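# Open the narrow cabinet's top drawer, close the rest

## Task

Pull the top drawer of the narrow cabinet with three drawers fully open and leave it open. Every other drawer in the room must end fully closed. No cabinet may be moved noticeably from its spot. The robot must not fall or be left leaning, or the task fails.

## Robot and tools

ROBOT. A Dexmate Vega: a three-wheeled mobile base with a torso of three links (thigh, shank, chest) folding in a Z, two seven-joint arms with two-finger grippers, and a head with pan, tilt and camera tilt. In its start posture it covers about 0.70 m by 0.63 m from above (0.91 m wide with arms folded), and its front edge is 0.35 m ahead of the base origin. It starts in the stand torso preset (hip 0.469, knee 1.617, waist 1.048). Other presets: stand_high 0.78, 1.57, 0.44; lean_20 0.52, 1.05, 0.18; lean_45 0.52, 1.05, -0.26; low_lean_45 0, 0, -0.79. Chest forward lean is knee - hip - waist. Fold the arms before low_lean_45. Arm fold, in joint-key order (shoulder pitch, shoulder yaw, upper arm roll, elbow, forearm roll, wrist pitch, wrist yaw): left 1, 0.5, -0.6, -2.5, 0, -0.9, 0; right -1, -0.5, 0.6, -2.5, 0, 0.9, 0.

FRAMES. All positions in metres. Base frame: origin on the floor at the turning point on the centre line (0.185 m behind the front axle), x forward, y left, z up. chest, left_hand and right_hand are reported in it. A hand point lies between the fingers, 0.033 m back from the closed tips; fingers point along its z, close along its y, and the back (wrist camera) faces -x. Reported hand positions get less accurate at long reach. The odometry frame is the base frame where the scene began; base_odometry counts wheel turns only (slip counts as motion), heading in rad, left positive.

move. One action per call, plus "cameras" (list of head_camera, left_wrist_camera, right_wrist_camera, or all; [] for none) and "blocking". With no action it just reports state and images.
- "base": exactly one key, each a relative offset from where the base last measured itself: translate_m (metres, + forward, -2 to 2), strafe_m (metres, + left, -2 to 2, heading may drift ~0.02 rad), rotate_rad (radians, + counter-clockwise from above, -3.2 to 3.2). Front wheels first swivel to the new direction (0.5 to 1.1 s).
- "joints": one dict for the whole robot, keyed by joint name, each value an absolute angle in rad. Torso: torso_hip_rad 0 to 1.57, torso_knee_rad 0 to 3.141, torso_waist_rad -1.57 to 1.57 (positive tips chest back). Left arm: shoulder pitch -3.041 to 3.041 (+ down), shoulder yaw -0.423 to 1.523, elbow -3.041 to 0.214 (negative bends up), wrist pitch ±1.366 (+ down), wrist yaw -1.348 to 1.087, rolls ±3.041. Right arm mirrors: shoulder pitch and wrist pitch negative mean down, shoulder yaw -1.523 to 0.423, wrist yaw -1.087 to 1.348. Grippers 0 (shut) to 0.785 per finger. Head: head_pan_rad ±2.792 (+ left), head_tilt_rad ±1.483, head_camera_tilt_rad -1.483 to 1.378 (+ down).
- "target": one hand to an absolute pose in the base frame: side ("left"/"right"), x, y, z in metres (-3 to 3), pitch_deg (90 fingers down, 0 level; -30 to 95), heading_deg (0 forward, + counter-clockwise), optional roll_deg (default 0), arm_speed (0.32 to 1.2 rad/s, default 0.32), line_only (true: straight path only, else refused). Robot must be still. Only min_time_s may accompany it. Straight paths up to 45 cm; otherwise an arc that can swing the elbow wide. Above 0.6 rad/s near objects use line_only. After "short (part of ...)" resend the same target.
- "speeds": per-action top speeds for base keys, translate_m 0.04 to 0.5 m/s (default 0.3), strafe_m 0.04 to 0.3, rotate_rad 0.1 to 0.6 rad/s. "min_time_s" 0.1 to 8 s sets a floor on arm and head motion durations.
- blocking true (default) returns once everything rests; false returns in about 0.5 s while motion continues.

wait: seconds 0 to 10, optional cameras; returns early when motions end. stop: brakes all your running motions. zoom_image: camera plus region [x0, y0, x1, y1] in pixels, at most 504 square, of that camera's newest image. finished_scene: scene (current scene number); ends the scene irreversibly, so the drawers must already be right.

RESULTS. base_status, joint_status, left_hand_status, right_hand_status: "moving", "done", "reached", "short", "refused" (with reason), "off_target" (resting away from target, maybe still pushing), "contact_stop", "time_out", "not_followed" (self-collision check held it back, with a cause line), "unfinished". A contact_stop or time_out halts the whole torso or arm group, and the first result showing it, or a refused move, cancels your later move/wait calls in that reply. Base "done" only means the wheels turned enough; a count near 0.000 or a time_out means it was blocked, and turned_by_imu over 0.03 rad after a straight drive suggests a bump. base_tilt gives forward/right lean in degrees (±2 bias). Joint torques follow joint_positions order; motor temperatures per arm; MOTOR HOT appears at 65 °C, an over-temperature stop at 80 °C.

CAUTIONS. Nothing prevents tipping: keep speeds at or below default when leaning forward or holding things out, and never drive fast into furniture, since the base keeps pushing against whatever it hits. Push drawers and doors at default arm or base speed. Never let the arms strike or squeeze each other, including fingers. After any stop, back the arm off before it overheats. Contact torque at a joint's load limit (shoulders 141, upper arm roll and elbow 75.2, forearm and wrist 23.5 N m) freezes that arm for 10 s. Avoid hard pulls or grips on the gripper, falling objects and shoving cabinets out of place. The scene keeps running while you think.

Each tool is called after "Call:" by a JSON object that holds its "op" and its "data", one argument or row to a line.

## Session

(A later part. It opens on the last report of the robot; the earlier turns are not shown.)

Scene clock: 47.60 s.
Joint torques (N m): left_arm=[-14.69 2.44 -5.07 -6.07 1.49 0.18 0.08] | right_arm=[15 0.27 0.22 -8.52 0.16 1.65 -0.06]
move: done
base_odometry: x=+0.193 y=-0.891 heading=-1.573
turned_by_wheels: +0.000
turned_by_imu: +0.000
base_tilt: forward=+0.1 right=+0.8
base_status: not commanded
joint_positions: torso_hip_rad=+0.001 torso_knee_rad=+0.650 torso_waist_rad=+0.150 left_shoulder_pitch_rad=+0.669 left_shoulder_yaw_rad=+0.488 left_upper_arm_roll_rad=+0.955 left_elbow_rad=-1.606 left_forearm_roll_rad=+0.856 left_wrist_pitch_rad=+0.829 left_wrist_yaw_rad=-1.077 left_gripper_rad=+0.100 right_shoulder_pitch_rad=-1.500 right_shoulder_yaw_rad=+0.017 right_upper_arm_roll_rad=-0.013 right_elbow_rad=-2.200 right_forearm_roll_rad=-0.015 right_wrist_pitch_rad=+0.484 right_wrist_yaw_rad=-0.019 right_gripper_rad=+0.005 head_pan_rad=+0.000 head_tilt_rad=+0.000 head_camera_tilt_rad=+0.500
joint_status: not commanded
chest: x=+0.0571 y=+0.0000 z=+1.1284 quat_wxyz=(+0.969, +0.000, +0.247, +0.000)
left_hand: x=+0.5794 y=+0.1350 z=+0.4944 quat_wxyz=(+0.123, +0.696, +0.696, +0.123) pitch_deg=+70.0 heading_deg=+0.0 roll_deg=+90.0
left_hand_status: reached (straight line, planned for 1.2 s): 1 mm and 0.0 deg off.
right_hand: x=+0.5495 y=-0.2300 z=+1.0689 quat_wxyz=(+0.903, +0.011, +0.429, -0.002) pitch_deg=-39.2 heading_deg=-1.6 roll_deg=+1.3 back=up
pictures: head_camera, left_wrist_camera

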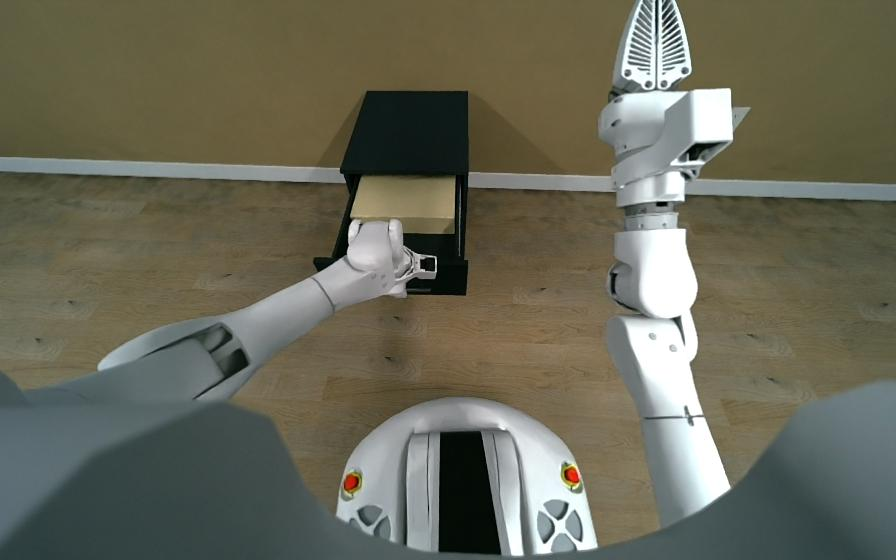

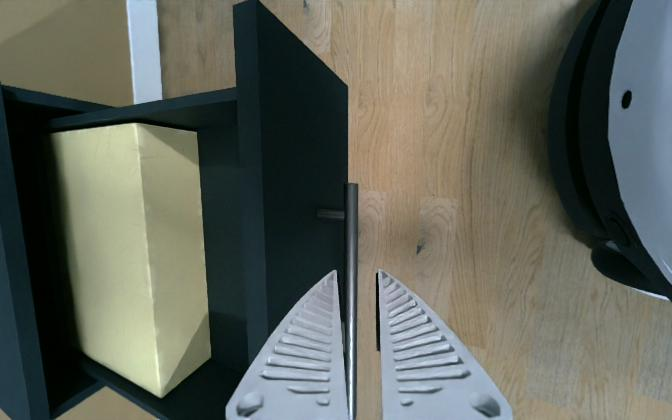

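Call:
{"op": "move", "data": {
  "joints": {"head_pan_rad": 2.6, "head_camera_tilt_rad": -0.1},
  "cameras": ["head_camera"]
}}

Scene clock: 50.27 s.
Joint torques (N m): left_arm=[-14.29 2.58 -5.18 -5.91 1.53 0.46 0.06] | right_arm=[14.87 0.2 0.24 -8.6 0.13 1.53 -0.09]
move: done
base_odometry: x=+0.193 y=-0.891 heading=-1.573
turned_by_wheels: +0.000
turned_by_imu: +0.000
base_tilt: forward=+0.0 right=+0.8
base_status: not commanded
joint_positions: torso_hip_rad=+0.001 torso_knee_rad=+0.650 torso_waist_rad=+0.150 left_shoulder_pitch_rad=+0.669 left_shoulder_yaw_rad=+0.489 left_upper_arm_roll_rad=+0.955 left_elbow_rad=-1.610 left_forearm_roll_rad=+0.857 left_wrist_pitch_rad=+0.831 left_wrist_yaw_rad=-1.079 left_gripper_rad=+0.100 right_shoulder_pitch_rad=-1.500 right_shoulder_yaw_rad=+0.017 right_upper_arm_roll_rad=-0.013 right_elbow_rad=-2.200 right_forearm_roll_rad=-0.015 right_wrist_pitch_rad=+0.484 right_wrist_yaw_rad=-0.019 right_gripper_rad=+0.005 head_pan_rad=+2.600 head_tilt_rad=+0.000 head_camera_tilt_rad=-0.100
joint_status: all done
chest: x=+0.0571 y=+0.0000 z=+1.1284 quat_wxyz=(+0.969, +0.000, +0.247, +0.000)
left_hand: x=+0.5791 y=+0.1350 z=+0.4951 quat_wxyz=(+0.123, +0.696, +0.696, +0.123) pitch_deg=+70.0 heading_deg=+0.0 roll_deg=+90.0
right_hand: x=+0.5495 y=-0.2300 z=+1.0689 quat_wxyz=(+0.903, +0.011, +0.429, -0.002) pitch_deg=-39.2 heading_deg=-1.6 roll_deg=+1.3 back=up

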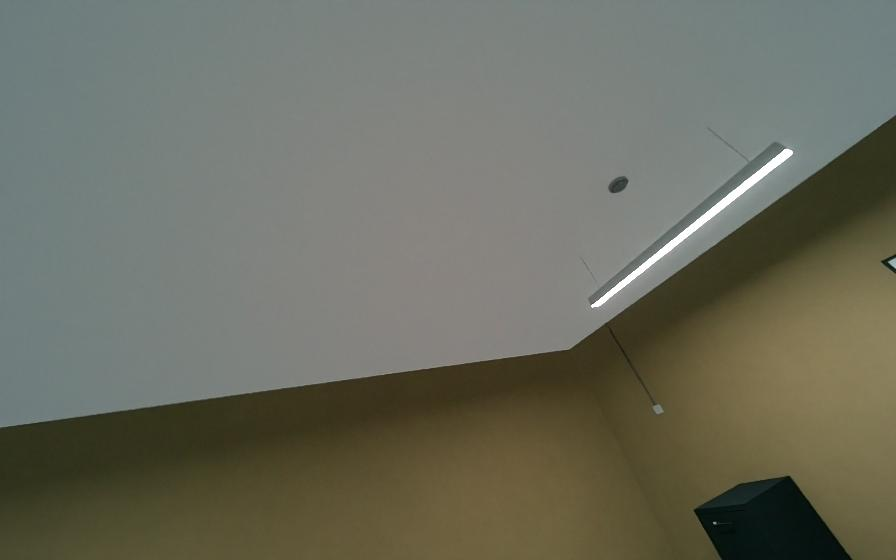

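Call:
{"op": "move", "data": {
  "joints": {"head_pan_rad": 2.4, "head_camera_tilt_rad": 0.75},
  "cameras": ["head_camera"]
}}

Scene clock: 51.63 s.
Joint torques (N m): left_arm=[-14.07 2.38 -5.16 -5.89 1.52 0.55 0.08] | right_arm=[14.9 0.13 0.29 -8.55 0.14 1.53 -0.1]
move: done
base_odometry: x=+0.193 y=-0.891 heading=-1.573
turned_by_wheels: +0.000
turned_by_imu: +0.000
base_tilt: forward=+0.0 right=+0.8
base_status: not commanded
joint_positions: torso_hip_rad=+0.001 torso_knee_rad=+0.650 torso_waist_rad=+0.150 left_shoulder_pitch_rad=+0.669 left_shoulder_yaw_rad=+0.489 left_upper_arm_roll_rad=+0.955 left_elbow_rad=-1.610 left_forearm_roll_rad=+0.857 left_wrist_pitch_rad=+0.831 left_wrist_yaw_rad=-1.079 left_gripper_rad=+0.100 right_shoulder_pitch_rad=-1.500 right_shoulder_yaw_rad=+0.017 right_upper_arm_roll_rad=-0.013 right_elbow_rad=-2.200 right_forearm_roll_rad=-0.015 right_wrist_pitch_rad=+0.484 right_wrist_yaw_rad=-0.019 right_gripper_rad=+0.005 head_pan_rad=+2.400 head_tilt_rad=+0.000 head_camera_tilt_rad=+0.750
joint_status: all done
chest: x=+0.0571 y=+0.0000 z=+1.1284 quat_wxyz=(+0.969, +0.000, +0.247, +0.000)
left_hand: x=+0.5791 y=+0.1350 z=+0.4951 quat_wxyz=(+0.123, +0.696, +0.696, +0.123) pitch_deg=+70.0 heading_deg=+0.0 roll_deg=+90.0
right_hand: x=+0.5495 y=-0.2300 z=+1.0689 quat_wxyz=(+0.903, +0.011, +0.429, -0.002) pitch_deg=-39.2 heading_deg=-1.6 roll_deg=+1.3 back=up

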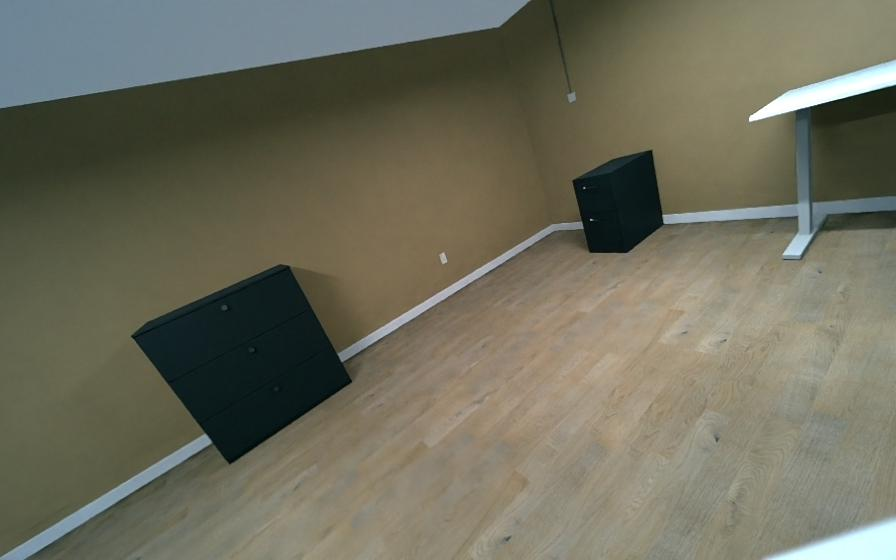

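All shut.

Call:
{"op": "finished_scene", "data": {
  "scene": 3
}}

The scene is finished: the task was done.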